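# Put wooden block from bench onto cart floor

## Task

Lift the wooden block from the bench and lay it flat on the floor of the cart, at the end with the handle, next to the profiles. The drop flap must stay open, anything already in place must remain so at the finish, both grippers must be empty and away from the cart, the robot must release the block and back off, must not fall or be left leaning, and must touch nothing at the end.

## Robot and tools

Robot: a Rainbow Robotics RB-Y1. It has a two-wheel drive base with two rear casters. The base is 0.58 m wide, extends 0.10 m in front of the wheel axle and 0.57 m behind it, and sweeps a 0.58 m radius when it turns on the spot. On top sit a folding leg/torso, a head with head_camera, and two 7-joint arms, each with a parallel gripper and a wrist camera (left_wrist_camera, right_wrist_camera). The wrist camera cases stick out sideways and can collide with things.

Frames: the base frame has its origin on the floor midway between the drive wheels, x forward, y left, z up, in metres. The left_hand and right_hand lines report the point midway between the finger pads, 0.03 m behind the fingertips. The fingers point along that frame's -z and close along its x. base_odometry is given in the frame the base had at scene start, with heading in rad and left positive. It only counts wheel turns, so slipping or bumps distort it.

Tool move runs one action. Allowed combinations: base and/or joints (optionally with min_time_s and contact_limits); target alone or with min_time_s; or contact_limits alone.
- base: a single velocity command {x_m_s, turn_rad_s, for_s}, held for for_s seconds and then stopped. x_m_s is forward speed, 0.005 to 0.4 m/s in either sign, or 0. turn_rad_s is positive to the left, 0.02 to 1.509 in either sign, or 0. for_s is 0.1 to 5 s. The base cannot move sideways. It accelerates at 0.4 m/s² (turns at 0.5 rad/s²), so it keeps moving up to 1 s (turns up to 3.1 s) after the command ends. If |x|+0.27|turn| exceeds 0.4, both are scaled down.
- joints: absolute target angles (rad) or gripper openings (m), keyed by name. Torso: torso_squat_rad 0..1.2, torso_shift_rad -0.3..0.6, torso_pitch_rad -0.2..1.4 (positive bows forward), torso_yaw_rad -1.5..1.5 (positive left; raise both arms at least 0.2 rad of shoulder roll first). Combined limits: squat+shift<=1.52; squat-shift+pitch<=1.57; shift+0.5pitch-0.4squat<=0.7; shift+0.3pitch-0.5squat<=0.39. Arm joints use the left_/right_ prefix: shoulder_pitch ±2.356 (negative swings forward and up); shoulder_roll left 0..3.141, right -3.141..0 (outward); shoulder_yaw ±2.094; elbow -2.617..0.01 (negative bends); forearm_roll ±3.141; wrist_pitch -1.57..1.919; hand_roll ±2.705; gripper_m 0..0.1 (clear opening). head_pan_rad ±0.523 (positive left), head_tilt_rad -0.35..1.57 (positive looks down).
- target: one absolute hand pose {side "left"/"right", x, y, z in metres in the base frame (-3..3), quat_wxyz in the same form the hand lines print}. It is solved once into joint angles, and the hand moves there on an arc. Split long moves into shorter hops. It cannot be sent while another move is still running.
- min_time_s 0.1..8: the minimum duration of the arm, head and torso motions.
- contact_limits: gripper current limit in mA, 200..672.5 (default 672.5). It scales grip force, and it persists until you change it.
- cameras: a list of names, or "all"; [] means no images. blocking: defaults to true. With false the call returns in about 0.5 s while the motion continues.

To grip the block, command an opening at least 0.005 m narrower than its width. The gripper then reports off_target or done; both are normal.

wait(seconds 0..10) returns the state and images. stop brakes all running motions. zoom_image(camera, region [x0,y0,x1,y1] in pixels, at most 504 per side) enlarges part of the newest image. read_manual gives licence texts. finished_scene(scene) ends the scene for good. Call nothing after it in that reply.

Result lines: move shows done or the worst status. Hand statuses are reached (within 10 mm and 2°), short, or refused with a reason. Joint statuses include off_target, contact_stop (torso only), time_out, limit_stop_at_<name> (for example limit_stop_at_own_body_*), not_followed / 'joint command not followed' (the arm-collision check held the arm back), torque_fault, and limit_stop_at_motor_heat. After a stop you did not command, the later calls in that reply are skipped. lidar_m lists 12 distances in 30° sectors, counter-clockwise from straight ahead, at 0.23 m height. motor_effort gives wheel load in %; a high value at rest means the base is pushing on something. wheel_motors_off=1 means a stalled wheel has cut the motors for 2 s. Wrist force/torque and joint torques are raw, offset readings. Motor temperatures: 65 °C triggers a warning and 80 °C a forced stop.

Things to avoid: the base does not stop when it hits furniture. Driving in while the upper body catches on an edge can tip the robot. Heavy loads held far forward, or hard stops, can also tip it. Never let the arms strike or squeeze each other, fingers and camera cases included; about 0.5 rad of outward shoulder roll keeps them apart. Contact torque at the load limits (shoulders 65.8, elbow 33.8, wrist joints 23.5 N m) freezes the robot for 10 s. Do not drop the block from a height, release it while it is moving, or slam into objects. Keep the torso within its limits. Loose objects may sometimes be nudged. At the end, open the grippers, withdraw the hands from the cart, and leave nothing in contact.

Each tool is called after "Emit:" in YAML: its name, and indented under it one key for each argument.

## Session

Emit:
move:

Scene clock: 0.00 s.
Joint torques (N m): no reading
External joint torques (N m): no reading
Motor temperatures (°C): left_arm=[31 28 32 36 35 33 38] | right_arm=[34 31 32 30 36 36 34]
Wrist force (N): no reading
Wrist torque (N m): no reading
Wrist force, peak (N): no reading
base_odometry: x=+0.000 y=+0.000 heading=+0.000
lidar_m: 0.65 0.68 1.56 4.82 1.63 1.14 1.08 1.13 1.47 3.50 0.97 0.70
base_status: not commanded
joint_positions: torso_squat_rad=+0.350 torso_shift_rad=+0.000 torso_pitch_rad=+0.000 torso_yaw_rad=+0.000 left_shoulder_pitch_rad=+0.049 left_shoulder_roll_rad=+0.015 left_shoulder_yaw_rad=+0.041 left_elbow_rad=-0.149 left_forearm_roll_rad=+0.010 left_wrist_pitch_rad=-0.019 left_hand_roll_rad=+0.045 left_gripper_m=+0.099 right_shoulder_pitch_rad=-0.033 right_shoulder_roll_rad=-0.038 right_shoulder_yaw_rad=+0.024 right_elbow_rad=-0.125 right_forearm_roll_rad=-0.047 right_wrist_pitch_rad=+0.032 right_hand_roll_rad=-0.022 right_gripper_m=+0.099 head_pan_rad=+0.000 head_tilt_rad=+0.400
joint_status: not commanded
wheel_motors_off: 0
motor_effort: left_wheel=+0 right_wheel=+0
chest: x=-0.2280 y=+0.0001 z=+1.2475 quat_wxyz=(+1.000, +0.000, +0.000, +0.000) (m; base frame)
left_hand: x=-0.1861 y=+0.2354 z=+0.5638 quat_wxyz=(+0.997, +0.009, -0.062, +0.055) (m; base frame)
right_hand: x=-0.1506 y=-0.2464 z=+0.5666 quat_wxyz=(+0.998, -0.015, -0.063, -0.016) (m; base frame)
pictures: head_camera, left_wrist_camera, right_wrist_camera

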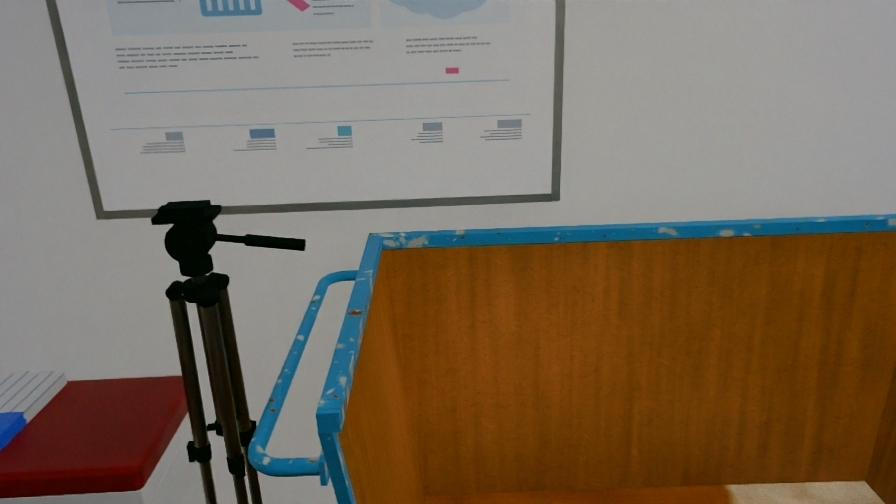

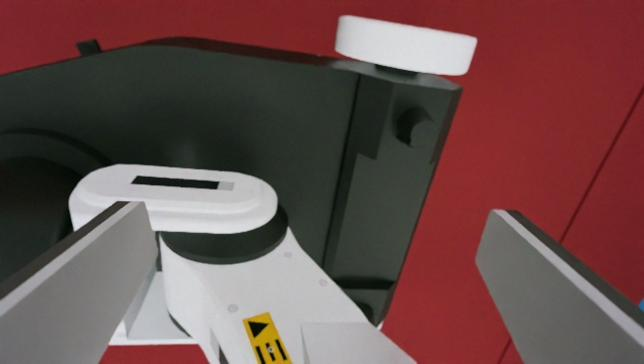

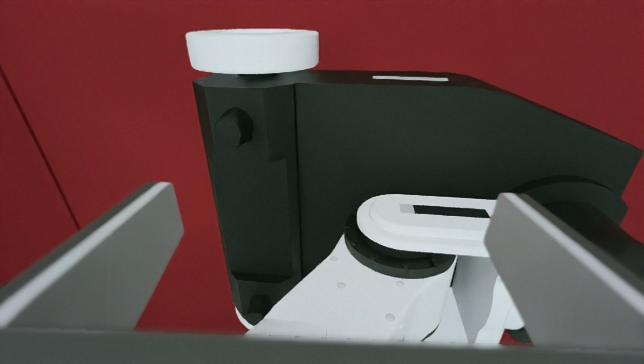

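Emit:
move:
  joints: {"head_tilt_rad":0.8}
  cameras: ["head_camera"]

Emit:
move:
  joints: {"head_pan_rad":-0.52,"head_tilt_rad":0.6}
  cameras: ["head_camera"]

Emit:
move:
  joints: {"head_pan_rad":0.52,"head_tilt_rad":0.6}
  cameras: ["head_camera"]

Scene clock: 2.53 s.
Joint torques (N m): left_arm=[-1 -0.47 0.75 0.05 -0.06 -0.69 -0.07] | right_arm=[-2.26 -1.26 -0.58 0 -0.07 -0.26 -0.04]
External joint torques (N m): left_arm=[-0.37 -1.13 0.71 0.03 -0.06 -0.34 -0.06] | right_arm=[0 0.24 -0.53 0.31 -0.11 0.03 -0.04]
Motor temperatures (°C): left_arm=[31 28 32 36 35 33 38] | right_arm=[34 31 32 30 36 36 34]
Wrist force (N): left_arm=[0.1 1.2 -7.1] | right_arm=[-2.1 0.7 -5.1]
Wrist torque (N m): left_arm=[-0.30 0.14 0.07] | right_arm=[-0.03 -0.12 -0.07]
Wrist force, peak (N): left_arm=[-0.2 1.9 -8.4] | right_arm=[-2.1 1.2 -5.5]
move: done
base_odometry: x=+0.000 y=+0.000 heading=+0.000
lidar_m: 0.65 0.67 1.56 4.83 1.62 1.13 1.08 1.11 1.48 3.51 0.98 0.69
base_status: not commanded
joint_positions: torso_squat_rad=+0.350 torso_shift_rad=+0.000 torso_pitch_rad=+0.000 torso_yaw_rad=+0.000 left_shoulder_pitch_rad=+0.049 left_shoulder_roll_rad=+0.015 left_shoulder_yaw_rad=+0.041 left_elbow_rad=-0.149 left_forearm_roll_rad=+0.010 left_wrist_pitch_rad=-0.019 left_hand_roll_rad=+0.045 left_gripper_m=+0.099 right_shoulder_pitch_rad=-0.033 right_shoulder_roll_rad=-0.038 right_shoulder_yaw_rad=+0.024 right_elbow_rad=-0.125 right_forearm_roll_rad=-0.047 right_wrist_pitch_rad=+0.032 right_hand_roll_rad=-0.022 right_gripper_m=+0.099 head_pan_rad=+0.000 head_tilt_rad=+0.800
joint_status: all done
wheel_motors_off: 0
motor_effort: left_wheel=+0(1) right_wheel=+0(2)
chest: x=-0.2280 y=+0.0001 z=+1.2475 quat_wxyz=(+1.000, +0.000, +0.000, +0.000) (m; base frame)
left_hand: x=-0.1861 y=+0.2354 z=+0.5638 quat_wxyz=(+0.997, +0.009, -0.062, +0.055) (m; base frame)
right_hand: x=-0.1506 y=-0.2464 z=+0.5666 quat_wxyz=(+0.998, -0.015, -0.063, -0.016) (m; base frame)
pictures: head_camera
camera_calibration:
head_camera: T_world_to_cam=[[-0.00443635, -0.999504, -0.0311766, 0.0434261], [-0.676342, 0.0259634, -0.73613, 0.977865], [0.736575, 0.0178203, -0.676122, 1.07557], [0, 0, 0, 1]] pos_world=[-0.130674, -0.00115112, 1.44841]

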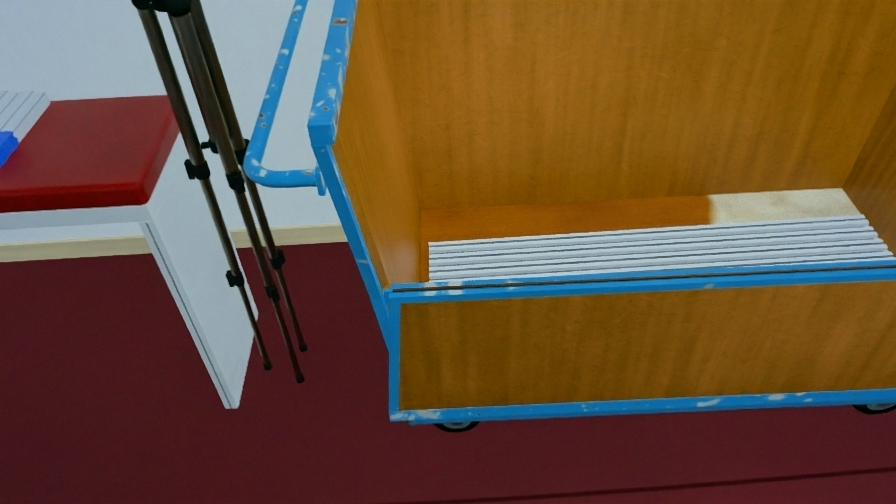

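Scene clock: 3.53 s.
Joint torques (N m): left_arm=[-0.65 -0.32 0.79 0.05 -0.08 -0.63 0.05] | right_arm=[-2.22 -0.92 -0.66 -0.21 -0.12 -0.2 -0.01]
External joint torques (N m): left_arm=[-0.02 -0.98 0.75 0.03 -0.09 -0.27 0.05] | right_arm=[0.04 0.57 -0.62 0.1 -0.16 0.09 -0.01]
Motor temperatures (°C): left_arm=[31 28 32 36 35 33 38] | right_arm=[34 31 32 30 36 36 34]
Wrist force (N): left_arm=[0.3 1.4 -7.2] | right_arm=[-1.5 1.1 -5.0]
Wrist torque (N m): left_arm=[-0.28 0.12 0.08] | right_arm=[-0.09 -0.02 -0.08]
Wrist force, peak (N): left_arm=[-0.2 1.4 -8.4] | right_arm=[-1.6 1.5 -5.6]
move: done
base_odometry: x=+0.000 y=+0.000 heading=+0.000
lidar_m: 0.65 0.68 1.56 4.83 1.61 1.14 1.07 1.13 1.49 3.52 0.99 0.69
base_status: not commanded
joint_positions: torso_squat_rad=+0.350 torso_shift_rad=+0.000 torso_pitch_rad=+0.000 torso_yaw_rad=+0.000 left_shoulder_pitch_rad=+0.049 left_shoulder_roll_rad=+0.015 left_shoulder_yaw_rad=+0.041 left_elbow_rad=-0.149 left_forearm_roll_rad=+0.010 left_wrist_pitch_rad=-0.019 left_hand_roll_rad=+0.045 left_gripper_m=+0.099 right_shoulder_pitch_rad=-0.033 right_shoulder_roll_rad=-0.038 right_shoulder_yaw_rad=+0.024 right_elbow_rad=-0.125 right_forearm_roll_rad=-0.047 right_wrist_pitch_rad=+0.032 right_hand_roll_rad=-0.022 right_gripper_m=+0.099 head_pan_rad=-0.520 head_tilt_rad=+0.600
joint_status: all done
wheel_motors_off: 0
motor_effort: left_wheel=+1(1) right_wheel=-1(2)
chest: x=-0.2280 y=+0.0001 z=+1.2475 quat_wxyz=(+1.000, +0.000, +0.000, +0.000) (m; base frame)
left_hand: x=-0.1861 y=+0.2354 z=+0.5638 quat_wxyz=(+0.997, +0.009, -0.062, +0.055) (m; base frame)
right_hand: x=-0.1506 y=-0.2464 z=+0.5666 quat_wxyz=(+0.998, -0.015, -0.063, -0.016) (m; base frame)
pictures: head_camera
camera_calibration:
head_camera: T_world_to_cam=[[-0.495067, -0.868285, -0.0314512, -0.0573267], [-0.435413, 0.279258, -0.855821, 1.20073], [0.75188, -0.409995, -0.516314, 0.847427], [0, 0, 0, 1]] pos_world=[-0.142731, -0.0376481, 1.46335]

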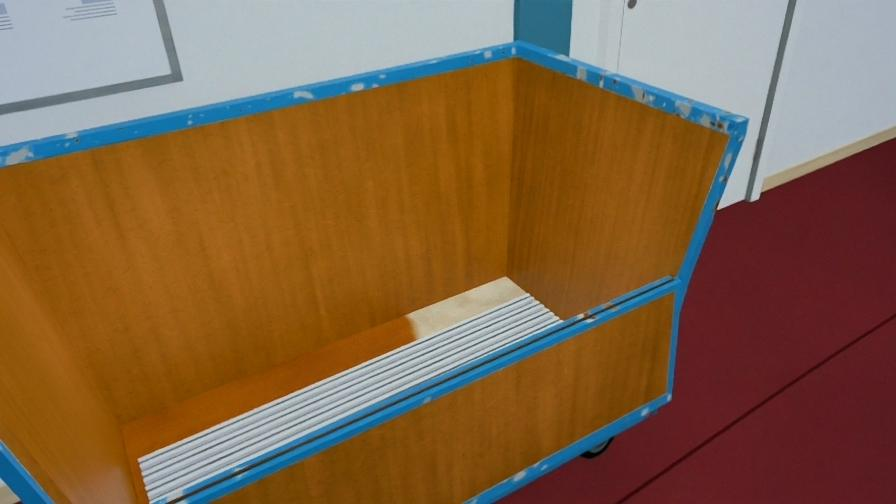

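Scene clock: 4.90 s.
Joint torques (N m): left_arm=[-0.67 -0.2 1 0.13 -0.13 -0.61 -0.01] | right_arm=[-2.17 -1.01 -0.63 -0.23 -0.06 -0.22 -0.06]
External joint torques (N m): left_arm=[-0.04 -0.86 0.95 0.12 -0.13 -0.26 -0.01] | right_arm=[0.09 0.48 -0.58 0.08 -0.1 0.07 -0.06]
Motor temperatures (°C): left_arm=[31 28 32 36 35 33 38] | right_arm=[34 31 32 30 36 36 34]
Wrist force (N): left_arm=[0.0 1.2 -7.3] | right_arm=[-1.7 0.9 -5.1]
Wrist torque (N m): left_arm=[-0.26 0.17 0.10] | right_arm=[-0.08 -0.06 -0.08]
Wrist force, peak (N): left_arm=[0.3 1.8 -8.5] | right_arm=[-2.0 1.0 -5.6]
move: done
base_odometry: x=+0.000 y=+0.000 heading=+0.000
lidar_m: 0.65 0.67 1.55 4.83 1.64 1.14 1.08 1.11 1.48 3.51 0.99 0.69
base_status: not commanded
joint_positions: torso_squat_rad=+0.350 torso_shift_rad=+0.000 torso_pitch_rad=+0.000 torso_yaw_rad=+0.000 left_shoulder_pitch_rad=+0.049 left_shoulder_roll_rad=+0.015 left_shoulder_yaw_rad=+0.041 left_elbow_rad=-0.149 left_forearm_roll_rad=+0.010 left_wrist_pitch_rad=-0.019 left_hand_roll_rad=+0.045 left_gripper_m=+0.099 right_shoulder_pitch_rad=-0.033 right_shoulder_roll_rad=-0.038 right_shoulder_yaw_rad=+0.024 right_elbow_rad=-0.125 right_forearm_roll_rad=-0.047 right_wrist_pitch_rad=+0.032 right_hand_roll_rad=-0.022 right_gripper_m=+0.099 head_pan_rad=+0.520 head_tilt_rad=+0.600
joint_status: all done
wheel_motors_off: 0
motor_effort: left_wheel=+0(1) right_wheel=+0(2)
chest: x=-0.2280 y=+0.0001 z=+1.2475 quat_wxyz=(+1.000, +0.000, +0.000, +0.000) (m; base frame)
left_hand: x=-0.1861 y=+0.2354 z=+0.5638 quat_wxyz=(+0.997, +0.009, -0.062, +0.055) (m; base frame)
right_hand: x=-0.1506 y=-0.2464 z=+0.5666 quat_wxyz=(+0.998, -0.015, -0.063, -0.016) (m; base frame)
pictures: head_camera
camera_calibration:
head_camera: T_world_to_cam=[[0.498214, -0.866483, -0.0314471, 0.147286], [-0.46132, -0.234194, -0.855767, 1.19539], [0.734143, 0.440863, -0.516405, 0.843793], [0, 0, 0, 1]] pos_world=[-0.141388, 0.0355768, 1.46335]

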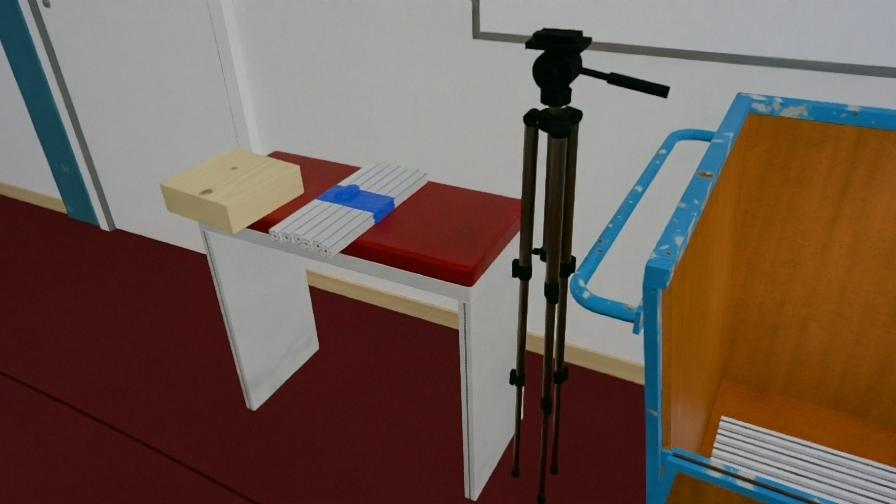

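Emit:
zoom_image:
  camera: "head_camera"
  region: [120, 120, 460, 300]

Emit:
move:
  joints: {"head_pan_rad":-0.2,"head_tilt_rad":0.75,"torso_squat_rad":0.0}
  cameras: ["head_camera"]

Emit:
zoom_image:
  camera: "head_camera"
  region: [200, 100, 600, 400]

Scaled by 1.482 from the camera's 896x504 image, which has a finer 1280x720 frame.

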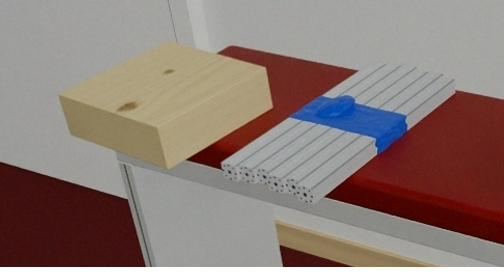

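Scene clock: 14.60 s.
Joint torques (N m): left_arm=[-1.1 -0.16 0.61 0.01 -0.06 -0.61 0.06] | right_arm=[-2.38 -0.99 -0.66 -0.09 -0.14 -0.29 -0.11]
External joint torques (N m): left_arm=[-0.47 -0.82 0.57 0 -0.07 -0.26 0.07] | right_arm=[-0.12 0.51 -0.61 0.22 -0.18 0 -0.11]
Motor temperatures (°C): left_arm=[31 28 32 36 35 33 38] | right_arm=[34 31 32 30 36 36 34]
Wrist force (N): left_arm=[0.1 1.1 -7.4] | right_arm=[-1.6 0.9 -5.0]
Wrist torque (N m): left_arm=[-0.29 0.14 0.06] | right_arm=[-0.09 -0.04 -0.10]
Wrist force, peak (N): left_arm=[-0.5 1.4 -8.4] | right_arm=[-1.8 1.2 -5.5]
move: done
base_odometry: x=+0.000 y=+0.000 heading=+0.000
lidar_m: 0.65 0.68 1.55 4.82 1.62 1.13 1.08 1.12 1.46 3.51 0.99 0.69
base_status: not commanded
joint_positions: torso_squat_rad=+0.000 torso_shift_rad=+0.000 torso_pitch_rad=+0.000 torso_yaw_rad=+0.000 left_shoulder_pitch_rad=+0.049 left_shoulder_roll_rad=+0.015 left_shoulder_yaw_rad=+0.041 left_elbow_rad=-0.149 left_forearm_roll_rad=+0.010 left_wrist_pitch_rad=-0.019 left_hand_roll_rad=+0.045 left_gripper_m=+0.099 right_shoulder_pitch_rad=-0.033 right_shoulder_roll_rad=-0.038 right_shoulder_yaw_rad=+0.024 right_elbow_rad=-0.125 right_forearm_roll_rad=-0.047 right_wrist_pitch_rad=+0.032 right_hand_roll_rad=-0.022 right_gripper_m=+0.099 head_pan_rad=-0.200 head_tilt_rad=+0.750
joint_status: all done
wheel_motors_off: 0
motor_effort: left_wheel=+0(1) right_wheel=+0(2)
chest: x=-0.2279 y=+0.0001 z=+1.2899 quat_wxyz=(+1.000, +0.000, +0.000, +0.000) (m; base frame)
left_hand: x=-0.1862 y=+0.2354 z=+0.6063 quat_wxyz=(+0.997, +0.009, -0.062, +0.055) (m; base frame)
right_hand: x=-0.1506 y=-0.2464 z=+0.6091 quat_wxyz=(+0.998, -0.015, -0.062, -0.016) (m; base frame)
pictures: head_camera
camera_calibration:
head_camera: T_world_to_cam=[[-0.201342, -0.979019, -0.0313462, 0.00444371], [-0.620937, 0.152319, -0.768919, 1.0694], [0.757561, -0.135352, -0.638578, 1.05264], [0, 0, 0, 1]] pos_world=[-0.132516, -0.0160627, 1.49461]

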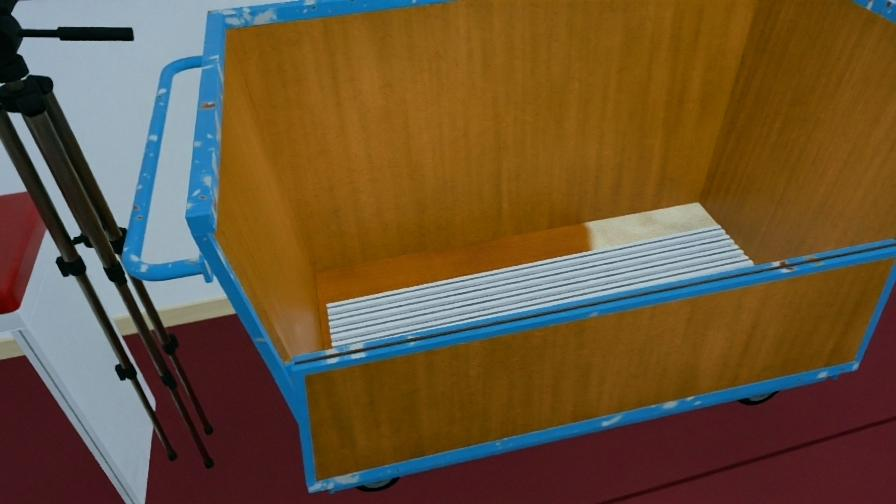

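Scaled by 1.260 from the camera's 896x504 image, which has a finer 1280x720 frame.

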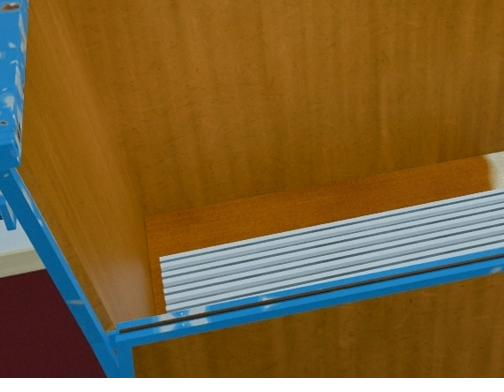

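Emit:
move:
  joints: {"head_pan_rad":0.1,"head_tilt_rad":0.6,"torso_pitch_rad":0.5}
  cameras: ["head_camera"]

Emit:
zoom_image:
  camera: "head_camera"
  region: [250, 50, 750, 450]

Scene clock: 23.20 s.
Joint torques (N m): left_arm=[11.1 -0.19 1.09 5.6 -0.07 0.4 0.05] | right_arm=[10.9 -0.49 -0.89 5.41 -0.24 0.68 0.03]
External joint torques (N m): left_arm=[-1.56 -0.99 0.93 0.41 -0.07 -0.23 0.03] | right_arm=[-0.05 0.69 -0.67 0.8 -0.16 0.04 0.05]
Motor temperatures (°C): left_arm=[31 28 32 36 35 33 38] | right_arm=[34 31 32 30 36 36 34]
Wrist force (N): left_arm=[3.2 1.1 -7.1] | right_arm=[1.0 0.9 -5.0]
Wrist torque (N m): left_arm=[-0.28 0.31 0.05] | right_arm=[-0.06 0.09 -0.08]
Wrist force, peak (N): left_arm=[3.7 0.9 -7.9] | right_arm=[-2.3 1.5 -5.4]
move: done
base_odometry: x=+0.000 y=+0.000 heading=+0.000
lidar_m: 0.65 0.68 1.56 4.82 1.61 1.14 1.08 1.12 1.50 3.51 0.98 0.70
base_status: not commanded
joint_positions: torso_squat_rad=+0.000 torso_shift_rad=+0.000 torso_pitch_rad=+0.500 torso_yaw_rad=+0.000 left_shoulder_pitch_rad=+0.049 left_shoulder_roll_rad=+0.015 left_shoulder_yaw_rad=+0.041 left_elbow_rad=-0.149 left_forearm_roll_rad=+0.010 left_wrist_pitch_rad=-0.019 left_hand_roll_rad=+0.045 left_gripper_m=+0.099 right_shoulder_pitch_rad=-0.033 right_shoulder_roll_rad=-0.038 right_shoulder_yaw_rad=+0.024 right_elbow_rad=-0.125 right_forearm_roll_rad=-0.047 right_wrist_pitch_rad=+0.032 right_hand_roll_rad=-0.022 right_gripper_m=+0.099 head_pan_rad=+0.100 head_tilt_rad=+0.600
joint_status: all done
wheel_motors_off: 0
motor_effort: left_wheel=+1(2) right_wheel=-1(3)
chest: x=-0.0796 y=+0.0001 z=+1.2521 quat_wxyz=(+0.969, +0.000, +0.247, +0.000) (m; base frame)
left_hand: x=-0.3707 y=+0.2354 z=+0.6320 quat_wxyz=(+0.981, +0.022, +0.187, +0.051) (m; base frame)
right_hand: x=-0.3381 y=-0.2464 z=+0.6174 quat_wxyz=(+0.982, -0.019, +0.186, -0.012) (m; base frame)
pictures: head_camera
camera_calibration:
head_camera: T_world_to_cam=[[0.0740632, -0.994335, -0.0762464, 0.104608], [-0.863715, -0.0257387, -0.503323, 0.795617], [0.498509, 0.103133, -0.860728, 1.14714], [0, 0, 0, 1]] pos_world=[0.107579, 0.00618615, 1.3958]

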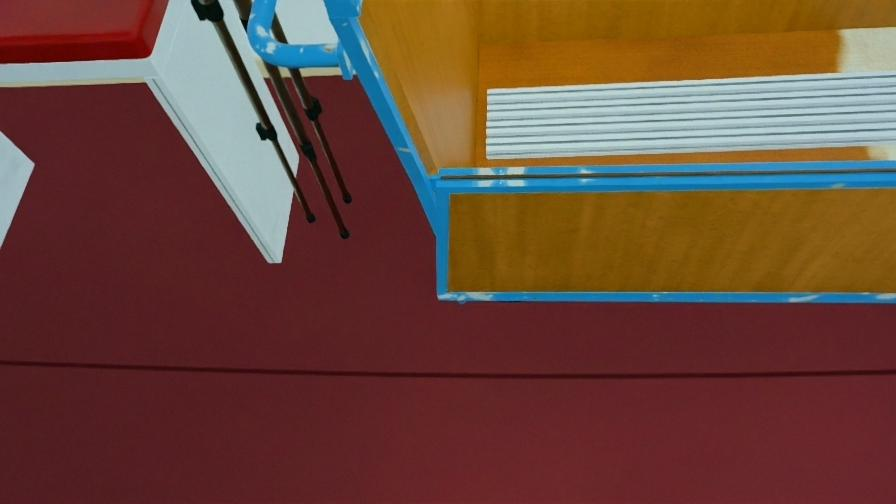

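Scaled by 1.008 from the camera's 896x504 image, which has a finer 1280x720 frame.

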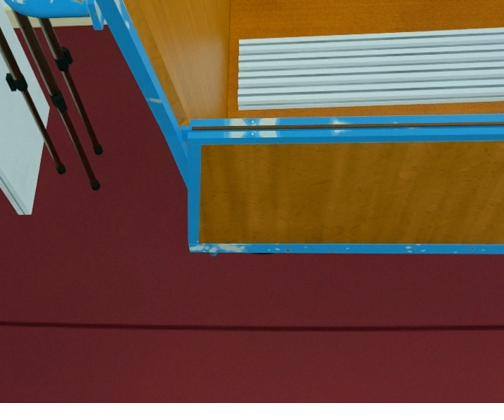

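Emit:
move:
  base: {"x_m_s":0.2,"for_s":1.5}
  cameras: ["head_camera"]

Emit:
zoom_image:
  camera: "head_camera"
  region: [250, 50, 750, 450]

Scene clock: 29.03 s.
Joint torques (N m): left_arm=[11.53 -0.09 1.16 5.5 -0.03 0.37 -0.01] | right_arm=[11.44 -0.5 -0.58 5.48 -0.19 0.76 -0.15]
External joint torques (N m): left_arm=[-1.13 -0.89 1 0.31 -0.03 -0.26 -0.03] | right_arm=[0.49 0.68 -0.35 0.88 -0.11 0.11 -0.13]
Motor temperatures (°C): left_arm=[31 28 32 36 35 33 38] | right_arm=[34 31 32 30 36 36 34]
Wrist force (N): left_arm=[3.4 0.5 -7.4] | right_arm=[1.1 0.9 -4.2]
Wrist torque (N m): left_arm=[-0.19 0.37 0.07] | right_arm=[-0.06 0.07 -0.07]
Wrist force, peak (N): left_arm=[3.8 0.8 -7.9] | right_arm=[1.1 0.8 -5.5]
move: done
base_odometry: x=+0.300 y=+0.000 heading=+0.000
lidar_m: 0.35 0.36 0.80 3.84 2.07 1.45 1.38 1.44 1.86 4.49 0.53 0.38
base_status: done (sent for 1.5 of 1.5 s)
joint_positions: torso_squat_rad=+0.000 torso_shift_rad=+0.000 torso_pitch_rad=+0.500 torso_yaw_rad=+0.000 left_shoulder_pitch_rad=+0.049 left_shoulder_roll_rad=+0.015 left_shoulder_yaw_rad=+0.041 left_elbow_rad=-0.149 left_forearm_roll_rad=+0.010 left_wrist_pitch_rad=-0.019 left_hand_roll_rad=+0.045 left_gripper_m=+0.099 right_shoulder_pitch_rad=-0.033 right_shoulder_roll_rad=-0.038 right_shoulder_yaw_rad=+0.024 right_elbow_rad=-0.125 right_forearm_roll_rad=-0.047 right_wrist_pitch_rad=+0.032 right_hand_roll_rad=-0.022 right_gripper_m=+0.099 head_pan_rad=+0.100 head_tilt_rad=+0.600
joint_status: not commanded
wheel_motors_off: 0
motor_effort: left_wheel=+0(53) right_wheel=-1(25)
chest: x=-0.0796 y=+0.0001 z=+1.2520 quat_wxyz=(+0.969, +0.000, +0.247, +0.000) (m; base frame)
left_hand: x=-0.3707 y=+0.2354 z=+0.6320 quat_wxyz=(+0.981, +0.022, +0.187, +0.051) (m; base frame)
right_hand: x=-0.3381 y=-0.2464 z=+0.6174 quat_wxyz=(+0.982, -0.019, +0.186, -0.012) (m; base frame)
pictures: head_camera
camera_calibration:
head_camera: T_world_to_cam=[[0.0740607, -0.994334, -0.0762571, 0.104616], [-0.863759, -0.0257402, -0.503248, 0.795466], [0.498433, 0.103139, -0.860771, 1.14712], [0, 0, 0, 1]] pos_world=[0.107579, 0.00618613, 1.3957]

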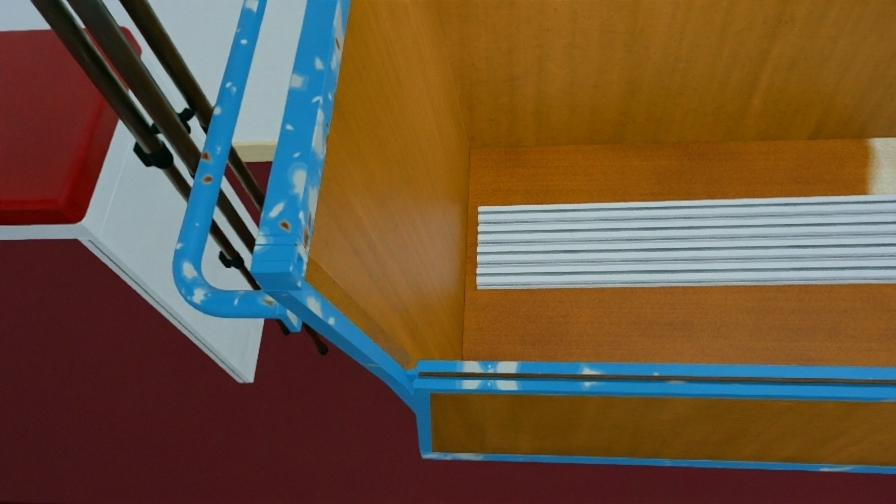

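Scaled by 1.008 from the camera's 896x504 image, which has a finer 1280x720 frame.

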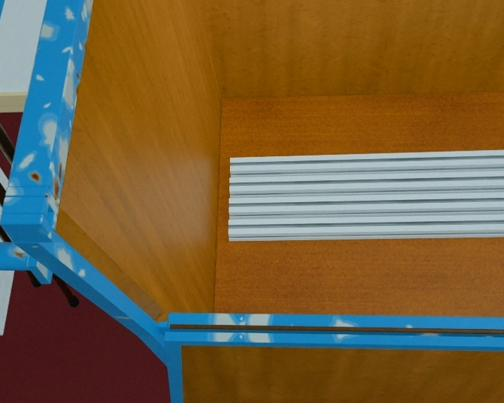

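Emit:
move:
  joints: {"head_pan_rad":0.0,"head_tilt_rad":0.5,"torso_pitch_rad":0.9}
  cameras: ["head_camera"]

Emit:
zoom_image:
  camera: "head_camera"
  region: [200, 0, 700, 400]

Scene clock: 39.80 s.
Joint torques (N m): left_arm=[18.73 -0.11 0.84 8.96 -0.11 1.14 -0.05] | right_arm=[20.53 -0.08 -0.89 8.97 -0.23 1.46 -0.08]
External joint torques (N m): left_arm=[-2.46 -0.88 0.62 0.49 -0.11 -0.17 -0.09] | right_arm=[0.81 0.64 -0.57 1.2 -0.07 0.17 -0.04]
Motor temperatures (°C): left_arm=[31 28 32 36 35 33 38] | right_arm=[35 31 32 31 36 36 34]
Wrist force (N): left_arm=[4.9 1.1 -6.2] | right_arm=[3.1 1.1 -3.3]
Wrist torque (N m): left_arm=[-0.30 0.42 0.06] | right_arm=[-0.06 0.21 -0.07]
Wrist force, peak (N): left_arm=[6.0 0.7 -6.3] | right_arm=[1.9 1.3 -5.4]
move: done
base_odometry: x=+0.300 y=+0.000 heading=+0.000
lidar_m: 0.35 0.37 0.80 3.84 2.07 1.43 1.37 1.42 1.88 4.48 0.53 0.37
base_status: not commanded
joint_positions: torso_squat_rad=+0.000 torso_shift_rad=+0.000 torso_pitch_rad=+0.900 torso_yaw_rad=+0.000 left_shoulder_pitch_rad=+0.049 left_shoulder_roll_rad=+0.015 left_shoulder_yaw_rad=+0.041 left_elbow_rad=-0.149 left_forearm_roll_rad=+0.010 left_wrist_pitch_rad=-0.019 left_hand_roll_rad=+0.045 left_gripper_m=+0.099 right_shoulder_pitch_rad=-0.033 right_shoulder_roll_rad=-0.038 right_shoulder_yaw_rad=+0.024 right_elbow_rad=-0.125 right_forearm_roll_rad=-0.047 right_wrist_pitch_rad=+0.032 right_hand_roll_rad=-0.022 right_gripper_m=+0.099 head_pan_rad=+0.000 head_tilt_rad=+0.500
joint_status: all done
wheel_motors_off: 0
motor_effort: left_wheel=+0(1) right_wheel=+1(3)
chest: x=+0.0144 y=+0.0001 z=+1.1728 quat_wxyz=(+0.900, +0.000, +0.435, +0.000) (m; base frame)
left_hand: x=-0.4951 y=+0.2354 z=+0.7152 quat_wxyz=(+0.924, +0.032, +0.378, +0.046) (m; base frame)
right_hand: x=-0.4708 y=-0.2464 z=+0.6889 quat_wxyz=(+0.926, -0.021, +0.378, -0.008) (m; base frame)
pictures: head_camera
camera_calibration:
head_camera: T_world_to_cam=[[-0.0213604, -0.999502, -0.0232455, 0.032817], [-0.973871, 0.0260595, -0.225603, 0.520328], [0.226097, 0.0178192, -0.973942, 1.14999], [0, 0, 0, 1]] pos_world=[0.247424, -0.00125083, 1.23818]

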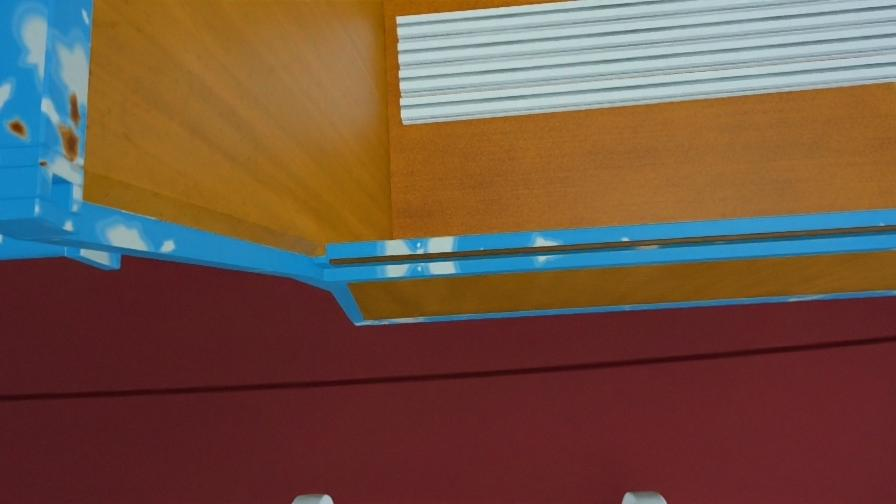

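Scaled by 1.008 from the camera's 896x504 image, which has a finer 1280x720 frame.

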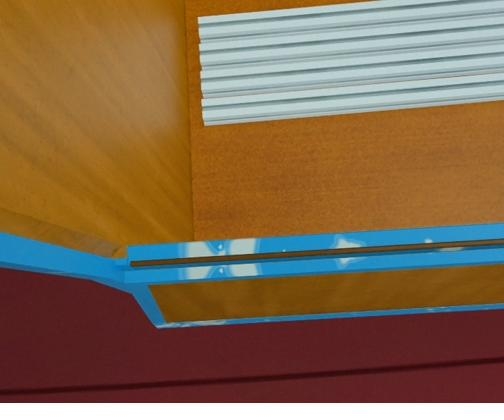

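Emit:
move:
  base: {"x_m_s":-0.3,"for_s":1.5}
  joints: {"torso_pitch_rad":0.2,"head_tilt_rad":0.6}
  cameras: []

Emit:
move:
  base: {"turn_rad_s":0.6,"for_s":2.6}
  cameras: ["head_camera"]

Scene clock: 60.93 s.
Joint torques (N m): left_arm=[4.04 0.07 0.88 2.33 -0.06 -0.16 0.01] | right_arm=[4.04 -0.79 -0.63 2.52 -0.06 0.29 -0.13]
External joint torques (N m): left_arm=[-0.82 -0.67 0.79 0.17 -0.06 -0.2 0.01] | right_arm=[0.9 0.62 -0.51 0.81 -0.05 0.2 -0.13]
Motor temperatures (°C): left_arm=[31 28 32 36 35 33 38] | right_arm=[35 31 32 31 36 36 34]
Wrist force (N): left_arm=[0.9 0.0 -7.7] | right_arm=[-0.9 0.9 -5.2]
Wrist torque (N m): left_arm=[-0.11 0.17 0.07] | right_arm=[-0.07 -0.04 -0.09]
Wrist force, peak (N): left_arm=[3.0 1.1 -8.3] | right_arm=[1.0 0.8 -5.6]
move: done
base_odometry: x=-0.150 y=+0.000 heading=+0.000
lidar_m: 0.80 1.14 1.63 4.59 1.41 0.96 0.93 0.96 1.27 3.05 1.21 0.85
base_status: done (sent for 1.5 of 1.5 s)
joint_positions: torso_squat_rad=+0.000 torso_shift_rad=+0.000 torso_pitch_rad=+0.200 torso_yaw_rad=+0.000 left_shoulder_pitch_rad=+0.049 left_shoulder_roll_rad=+0.015 left_shoulder_yaw_rad=+0.041 left_elbow_rad=-0.149 left_forearm_roll_rad=+0.010 left_wrist_pitch_rad=-0.019 left_hand_roll_rad=+0.045 left_gripper_m=+0.099 right_shoulder_pitch_rad=-0.033 right_shoulder_roll_rad=-0.038 right_shoulder_yaw_rad=+0.024 right_elbow_rad=-0.125 right_forearm_roll_rad=-0.047 right_wrist_pitch_rad=+0.032 right_hand_roll_rad=-0.022 right_gripper_m=+0.099 head_pan_rad=+0.000 head_tilt_rad=+0.600
joint_status: all done
wheel_motors_off: 0
motor_effort: left_wheel=+0(31) right_wheel=+1(26)
chest: x=-0.1665 y=+0.0001 z=+1.2838 quat_wxyz=(+0.995, +0.000, +0.100, +0.000) (m; base frame)
left_hand: x=-0.2614 y=+0.2354 z=+0.6054 quat_wxyz=(+0.998, +0.014, +0.038, +0.054) (m; base frame)
right_hand: x=-0.2258 y=-0.2464 z=+0.6011 quat_wxyz=(+0.999, -0.017, +0.037, -0.015) (m; base frame)
pictures: none
No camera images: "cameras" was empty.

Scene clock: 65.07 s.
Joint torques (N m): left_arm=[4.11 -0.1 1.03 2.35 -0.03 -0.19 -0.12] | right_arm=[3.51 -0.73 -0.43 2.49 -0.14 0.2 -0.09]
External joint torques (N m): left_arm=[-0.75 -0.84 0.93 0.19 -0.03 -0.23 -0.12] | right_arm=[0.37 0.67 -0.3 0.77 -0.13 0.11 -0.08]
Motor temperatures (°C): left_arm=[31 28 32 36 35 33 38] | right_arm=[35 31 32 31 36 36 34]
Wrist force (N): left_arm=[1.5 0.7 -8.3] | right_arm=[-0.5 1.3 -4.6]
Wrist torque (N m): left_arm=[-0.24 0.24 0.01] | right_arm=[-0.12 0.01 -0.09]
Wrist force, peak (N): left_arm=[1.1 1.2 -8.4] | right_arm=[-0.1 1.0 -5.6]
move: done
base_odometry: x=-0.150 y=+0.000 heading=+1.559
lidar_m: 4.61 1.40 0.97 0.92 0.94 1.25 2.98 1.24 0.89 0.84 1.14 1.64
base_status: done (sent for 2.6 of 2.6 s)
joint_positions: torso_squat_rad=+0.000 torso_shift_rad=+0.000 torso_pitch_rad=+0.200 torso_yaw_rad=+0.000 left_shoulder_pitch_rad=+0.049 left_shoulder_roll_rad=+0.015 left_shoulder_yaw_rad=+0.041 left_elbow_rad=-0.149 left_forearm_roll_rad=+0.010 left_wrist_pitch_rad=-0.019 left_hand_roll_rad=+0.045 left_gripper_m=+0.099 right_shoulder_pitch_rad=-0.033 right_shoulder_roll_rad=-0.038 right_shoulder_yaw_rad=+0.024 right_elbow_rad=-0.125 right_forearm_roll_rad=-0.047 right_wrist_pitch_rad=+0.032 right_hand_roll_rad=-0.022 right_gripper_m=+0.099 head_pan_rad=+0.000 head_tilt_rad=+0.600
joint_status: not commanded
wheel_motors_off: 0
motor_effort: left_wheel=+6(45) right_wheel=+19(54)
chest: x=-0.1665 y=+0.0001 z=+1.2838 quat_wxyz=(+0.995, +0.000, +0.100, +0.000) (m; base frame)
left_hand: x=-0.2614 y=+0.2354 z=+0.6054 quat_wxyz=(+0.998, +0.014, +0.038, +0.054) (m; base frame)
right_hand: x=-0.2258 y=-0.2464 z=+0.6011 quat_wxyz=(+0.999, -0.017, +0.037, -0.015) (m; base frame)
pictures: head_camera
camera_calibration:
head_camera: T_world_to_cam=[[-0.00443635, -0.999504, -0.0311766, 0.0446432], [-0.676342, 0.0259634, -0.73613, 1.06658], [0.736575, 0.0178203, -0.676122, 1.02019], [0, 0, 0, 1]] pos_world=[-0.0298735, -0.00125112, 1.47631]

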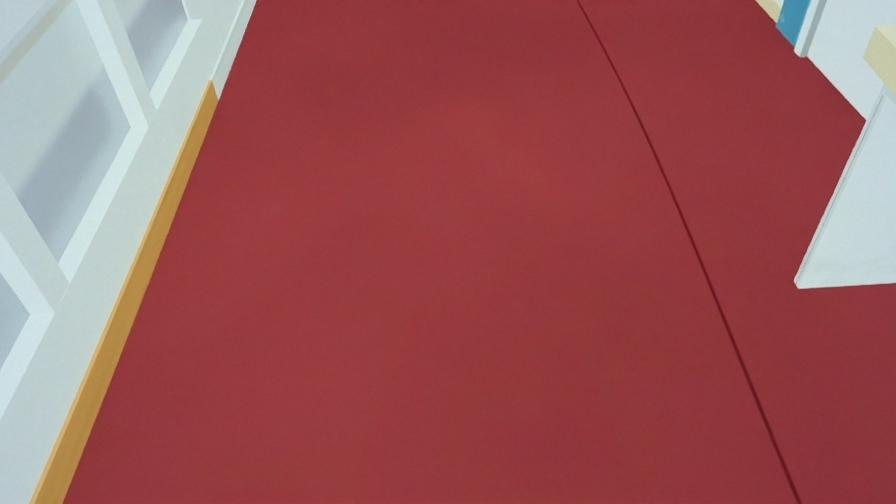

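Emit:
move:
  base: {"x_m_s":0.3,"for_s":4.5}
  cameras: []

Emit:
move:
  base: {"turn_rad_s":-0.6,"for_s":2.6}
  joints: {"torso_pitch_rad":0.3}
  cameras: ["head_camera"]

Emit:
zoom_image:
  camera: "head_camera"
  region: [200, 0, 700, 400]

Scene clock: 72.70 s.
Joint torques (N m): left_arm=[4.63 -0.25 0.65 2.48 0.06 -0.22 -0.01] | right_arm=[3.91 -0.94 -0.59 2.38 -0.21 0.14 0]
External joint torques (N m): left_arm=[-0.23 -0.99 0.55 0.32 0.06 -0.26 -0.02] | right_arm=[0.76 0.47 -0.47 0.66 -0.2 0.05 0.01]
Motor temperatures (°C): left_arm=[31 28 32 36 35 33 38] | right_arm=[35 30 32 31 36 36 34]
Wrist force (N): left_arm=[0.7 0.9 -8.0] | right_arm=[-0.2 1.1 -5.0]
Wrist torque (N m): left_arm=[-0.30 0.16 0.05] | right_arm=[-0.08 0.04 -0.08]
Wrist force, peak (N): left_arm=[1.7 1.0 -8.8] | right_arm=[-0.7 1.3 -5.5]
move: done
base_odometry: x=-0.136 y=+1.350 heading=+1.561
lidar_m: 4.27 1.51 1.07 0.99 1.02 1.36 3.25 1.45 1.24 0.96 1.56 2.07
base_status: done (sent for 4.5 of 4.5 s)
joint_positions: torso_squat_rad=+0.000 torso_shift_rad=+0.000 torso_pitch_rad=+0.200 torso_yaw_rad=+0.000 left_shoulder_pitch_rad=+0.049 left_shoulder_roll_rad=+0.015 left_shoulder_yaw_rad=+0.041 left_elbow_rad=-0.149 left_forearm_roll_rad=+0.010 left_wrist_pitch_rad=-0.019 left_hand_roll_rad=+0.045 left_gripper_m=+0.099 right_shoulder_pitch_rad=-0.033 right_shoulder_roll_rad=-0.038 right_shoulder_yaw_rad=+0.024 right_elbow_rad=-0.125 right_forearm_roll_rad=-0.047 right_wrist_pitch_rad=+0.032 right_hand_roll_rad=-0.022 right_gripper_m=+0.099 head_pan_rad=+0.000 head_tilt_rad=+0.600
joint_status: not commanded
wheel_motors_off: 0
motor_effort: left_wheel=+15(46) right_wheel=-15(49)
chest: x=-0.1665 y=+0.0001 z=+1.2838 quat_wxyz=(+0.995, +0.000, +0.100, +0.000) (m; base frame)
left_hand: x=-0.2613 y=+0.2354 z=+0.6054 quat_wxyz=(+0.998, +0.014, +0.038, +0.054) (m; base frame)
right_hand: x=-0.2258 y=-0.2464 z=+0.6011 quat_wxyz=(+0.999, -0.017, +0.037, -0.015) (m; base frame)
pictures: none
No camera images: "cameras" was empty.

Scene clock: 76.83 s.
Joint torques (N m): left_arm=[6.44 -0.21 1.03 3.45 -0.1 0.08 -0.02] | right_arm=[6.5 -0.78 -0.51 3.53 -0.22 0.33 -0.12]
External joint torques (N m): left_arm=[-1.1 -0.98 0.91 0.24 -0.1 -0.17 -0.03] | right_arm=[0.69 0.57 -0.36 0.83 -0.19 0.06 -0.11]
Motor temperatures (°C): left_arm=[31 28 32 36 35 33 38] | right_arm=[35 30 32 31 36 36 34]
Wrist force (N): left_arm=[1.9 1.0 -7.7] | right_arm=[0.3 1.0 -5.0]
Wrist torque (N m): left_arm=[-0.28 0.24 0.05] | right_arm=[-0.10 0.09 -0.08]
Wrist force, peak (N): left_arm=[2.2 1.1 -8.4] | right_arm=[0.3 1.3 -5.5]
move: done
base_odometry: x=-0.136 y=+1.350 heading=+0.001
lidar_m: 0.94 1.55 2.08 4.28 1.51 1.05 1.00 1.04 1.36 3.27 1.43 1.23
base_status: done (sent for 2.6 of 2.6 s)
joint_positions: torso_squat_rad=+0.000 torso_shift_rad=+0.000 torso_pitch_rad=+0.300 torso_yaw_rad=+0.000 left_shoulder_pitch_rad=+0.049 left_shoulder_roll_rad=+0.015 left_shoulder_yaw_rad=+0.041 left_elbow_rad=-0.149 left_forearm_roll_rad=+0.010 left_wrist_pitch_rad=-0.019 left_hand_roll_rad=+0.045 left_gripper_m=+0.099 right_shoulder_pitch_rad=-0.033 right_shoulder_roll_rad=-0.038 right_shoulder_yaw_rad=+0.024 right_elbow_rad=-0.125 right_forearm_roll_rad=-0.047 right_wrist_pitch_rad=+0.032 right_hand_roll_rad=-0.022 right_gripper_m=+0.099 head_pan_rad=+0.000 head_tilt_rad=+0.600
joint_status: all done
wheel_motors_off: 0
motor_effort: left_wheel=+22(46) right_wheel=+3(47)
chest: x=-0.1366 y=+0.0001 z=+1.2761 quat_wxyz=(+0.989, +0.000, +0.149, +0.000) (m; base frame)
left_hand: x=-0.2986 y=+0.2354 z=+0.6106 quat_wxyz=(+0.995, +0.017, +0.088, +0.053) (m; base frame)
right_hand: x=-0.2637 y=-0.2464 z=+0.6027 quat_wxyz=(+0.996, -0.018, +0.087, -0.014) (m; base frame)
pictures: head_camera
camera_calibration:
head_camera: T_world_to_cam=[[-0.00752545, -0.999504, -0.0305734, 0.043346], [-0.746479, 0.0259588, -0.664902, 0.980745], [0.665366, 0.0178187, -0.746305, 1.07285], [0, 0, 0, 1]] pos_world=[0.0185964, -0.00125113, 1.45409]

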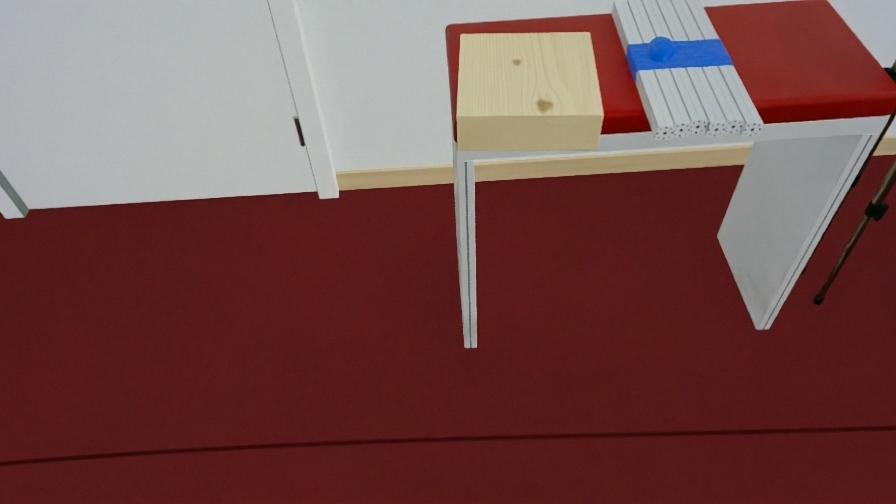

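Scaled by 1.008 from the camera's 896x504 image, which has a finer 1280x720 frame.

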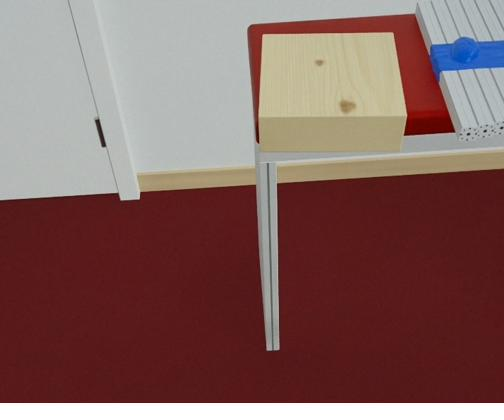

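Emit:
move:
  base: {"x_m_s":0.3,"for_s":1.2}
  joints: {"head_tilt_rad":0.7}
  cameras: ["head_camera"]

Emit:
zoom_image:
  camera: "head_camera"
  region: [300, 0, 800, 400]

Scene clock: 82.93 s.
Joint torques (N m): left_arm=[6.88 -0.37 0.77 3.28 -0.07 0.12 0.05] | right_arm=[6.49 -0.62 -0.78 3.66 -0.05 0.38 -0.19]
External joint torques (N m): left_arm=[-0.66 -1.14 0.66 0.07 -0.07 -0.12 0.04] | right_arm=[0.67 0.72 -0.62 0.94 -0.02 0.11 -0.18]
Motor temperatures (°C): left_arm=[31 28 32 36 35 33 38] | right_arm=[35 30 32 31 36 36 34]
Wrist force (N): left_arm=[1.6 0.5 -7.5] | right_arm=[0.3 1.5 -4.9]
Wrist torque (N m): left_arm=[-0.24 0.17 0.08] | right_arm=[-0.15 0.05 -0.06]
Wrist force, peak (N): left_arm=[2.3 0.7 -8.5] | right_arm=[-0.2 0.6 -5.8]
move: done
base_odometry: x=+0.224 y=+1.350 heading=+0.000
lidar_m: 0.58 1.20 1.60 3.87 2.05 1.43 1.35 1.41 1.86 1.87 0.95 1.00
base_status: done (sent for 1.2 of 1.2 s)
joint_positions: torso_squat_rad=+0.000 torso_shift_rad=+0.000 torso_pitch_rad=+0.300 torso_yaw_rad=+0.000 left_shoulder_pitch_rad=+0.049 left_shoulder_roll_rad=+0.015 left_shoulder_yaw_rad=+0.041 left_elbow_rad=-0.149 left_forearm_roll_rad=+0.010 left_wrist_pitch_rad=-0.019 left_hand_roll_rad=+0.045 left_gripper_m=+0.099 right_shoulder_pitch_rad=-0.033 right_shoulder_roll_rad=-0.038 right_shoulder_yaw_rad=+0.024 right_elbow_rad=-0.125 right_forearm_roll_rad=-0.047 right_wrist_pitch_rad=+0.032 right_hand_roll_rad=-0.022 right_gripper_m=+0.099 head_pan_rad=+0.000 head_tilt_rad=+0.700
joint_status: all done
wheel_motors_off: 0
motor_effort: left_wheel=-9(49) right_wheel=+9(46)
chest: x=-0.1365 y=+0.0001 z=+1.2761 quat_wxyz=(+0.989, +0.000, +0.149, +0.000) (m; base frame)
left_hand: x=-0.2985 y=+0.2354 z=+0.6106 quat_wxyz=(+0.995, +0.017, +0.088, +0.053) (m; base frame)
right_hand: x=-0.2637 y=-0.2464 z=+0.6027 quat_wxyz=(+0.996, -0.018, +0.087, -0.014) (m; base frame)
pictures: head_camera
camera_calibration:
head_camera: T_world_to_cam=[[-0.0105429, -0.999504, -0.0296704, 0.0418558], [-0.809164, 0.0259606, -0.587009, 0.863437], [0.587489, 0.0178194, -0.809036, 1.16002], [0, 0, 0, 1]] pos_world=[0.0176054, -0.00125112, 1.44658]

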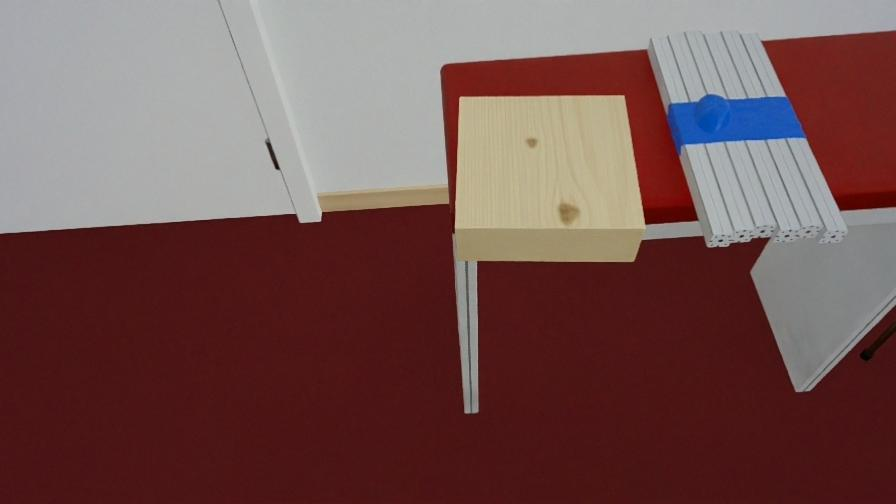

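Scaled by 1.008 from the camera's 896x504 image, which has a finer 1280x720 frame.

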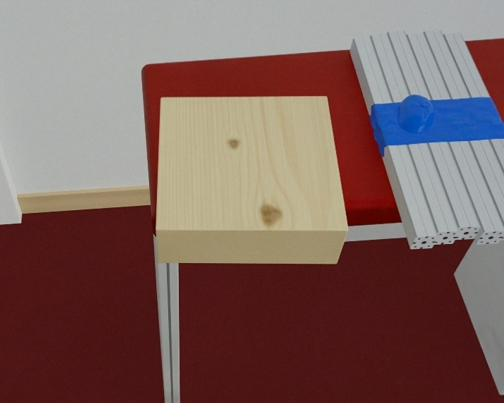

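Emit:
move:
  target: {"side":"right","x":0.36,"y":-0.16,"z":0.80,"quat_wxyz":[0.7071,0,-0.7071,0]}
  min_time_s: 3

Emit:
zoom_image:
  camera: "right_wrist_camera"
  region: [70, 0, 574, 364]

Scene clock: 96.03 s.
Joint torques (N m): left_arm=[7.07 -0.08 0.62 3.4 -0.08 0 0.06] | right_arm=[-14.67 0.44 -2.24 -6.45 -0.14 -1.93 0.27]
External joint torques (N m): left_arm=[-0.47 -0.84 0.5 0.2 -0.08 -0.24 0.05] | right_arm=[-1.53 1.88 -2.4 -0.8 -0.47 -0.18 0.22]
Motor temperatures (°C): left_arm=[31 28 32 36 35 33 38] | right_arm=[35 30 32 31 36 36 34]
Wrist force (N): left_arm=[2.0 0.2 -8.1] | right_arm=[-6.6 0.5 -0.9]
Wrist torque (N m): left_arm=[-0.18 0.25 0.06] | right_arm=[-0.14 -0.34 -0.10]
Wrist force, peak (N): left_arm=[2.4 1.2 -8.3] | right_arm=[-7.1 0.0 -1.4]
move: short
base_odometry: x=+0.224 y=+1.350 heading=+0.000
lidar_m: 0.58 1.21 1.59 3.90 2.06 1.44 1.36 1.40 1.84 1.87 0.96 1.00
base_status: not commanded
joint_positions: torso_squat_rad=+0.000 torso_shift_rad=+0.000 torso_pitch_rad=+0.300 torso_yaw_rad=+0.000 left_shoulder_pitch_rad=+0.049 left_shoulder_roll_rad=+0.015 left_shoulder_yaw_rad=+0.041 left_elbow_rad=-0.149 left_forearm_roll_rad=+0.010 left_wrist_pitch_rad=-0.019 left_hand_roll_rad=+0.045 left_gripper_m=+0.099 right_shoulder_pitch_rad=-0.726 right_shoulder_roll_rad=-0.019 right_shoulder_yaw_rad=+0.022 right_elbow_rad=-0.267 right_forearm_roll_rad=-0.355 right_wrist_pitch_rad=-0.555 right_hand_roll_rad=+0.184 right_gripper_m=+0.099 head_pan_rad=+0.000 head_tilt_rad=+0.700
joint_status: all done
wheel_motors_off: 0
motor_effort: left_wheel=-9(10) right_wheel=+11(13)
chest: x=-0.1365 y=+0.0001 z=+1.2761 quat_wxyz=(+0.989, +0.000, +0.149, +0.000) (m; base frame)
left_hand: x=-0.2985 y=+0.2354 z=+0.6106 quat_wxyz=(+0.995, +0.017, +0.088, +0.053) (m; base frame)
right_hand: x=+0.3592 y=-0.1603 z=+0.8008 quat_wxyz=(+0.828, +0.014, -0.561, +0.015) (m; base frame)
right_hand_status: short (checked arc, as near as the solve gets, planned for 3.0 s): 1 mm and 21.8 deg off. The place is met; only the turn is off.
pictures: head_camera, left_wrist_camera, right_wrist_camera
camera_calibration:
head_camera: T_world_to_cam=[[-0.0105429, -0.999504, -0.0296704, 0.0418558], [-0.809164, 0.0259606, -0.587009, 0.863437], [0.587489, 0.0178194, -0.809036, 1.16002], [0, 0, 0, 1]] pos_world=[0.0176054, -0.00125112, 1.44658]
left_wrist_camera: T_world_to_cam=[[0.974152, 0.135474, -0.180759, 0.36874], [0.199743, -0.890318, 0.409191, 0.048435], [-0.105498, -0.43472, -0.894365, 0.689453], [0, 0, 0, 1]] pos_world=[-0.296148, 0.292886, 0.663457]
right_wrist_camera: T_world_to_cam=[[-0.344162, -0.0361404, -0.938214, 0.867855], [-0.519098, 0.839972, 0.158063, 0.221669], [0.782361, 0.541425, -0.307847, 0.124421], [0, 0, 0, 1]] pos_world=[0.316409, -0.222195, 0.8175]

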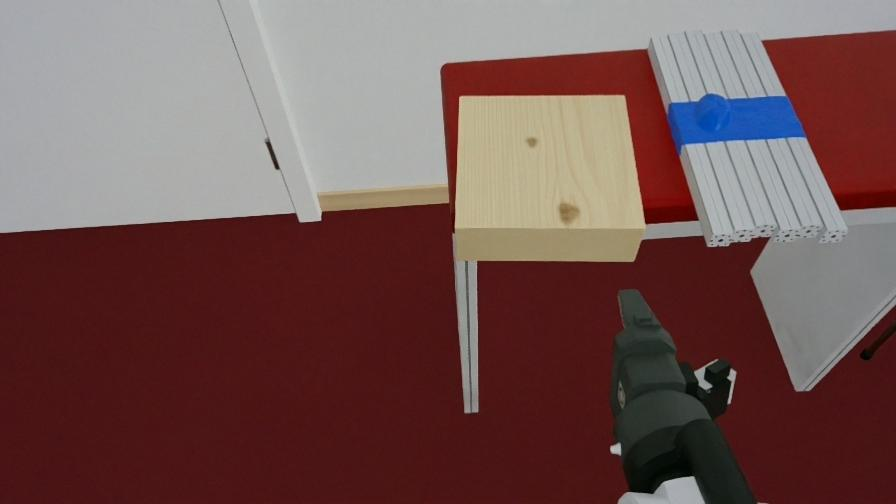

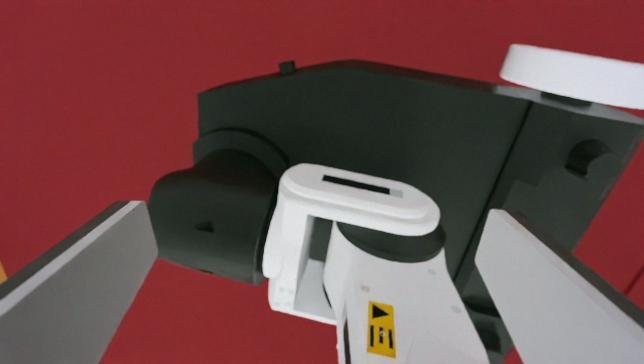

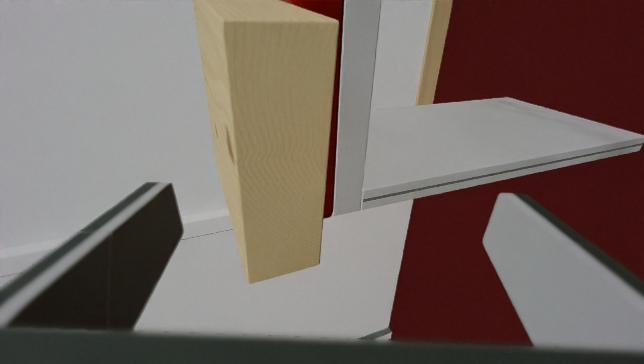

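Scaled by 1.000.

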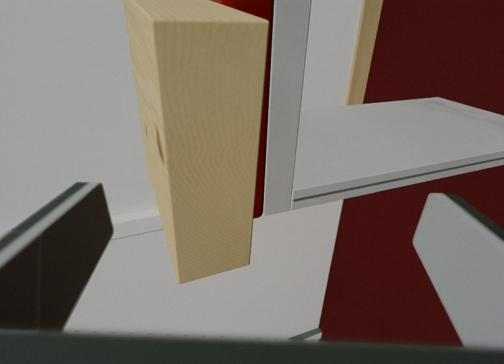

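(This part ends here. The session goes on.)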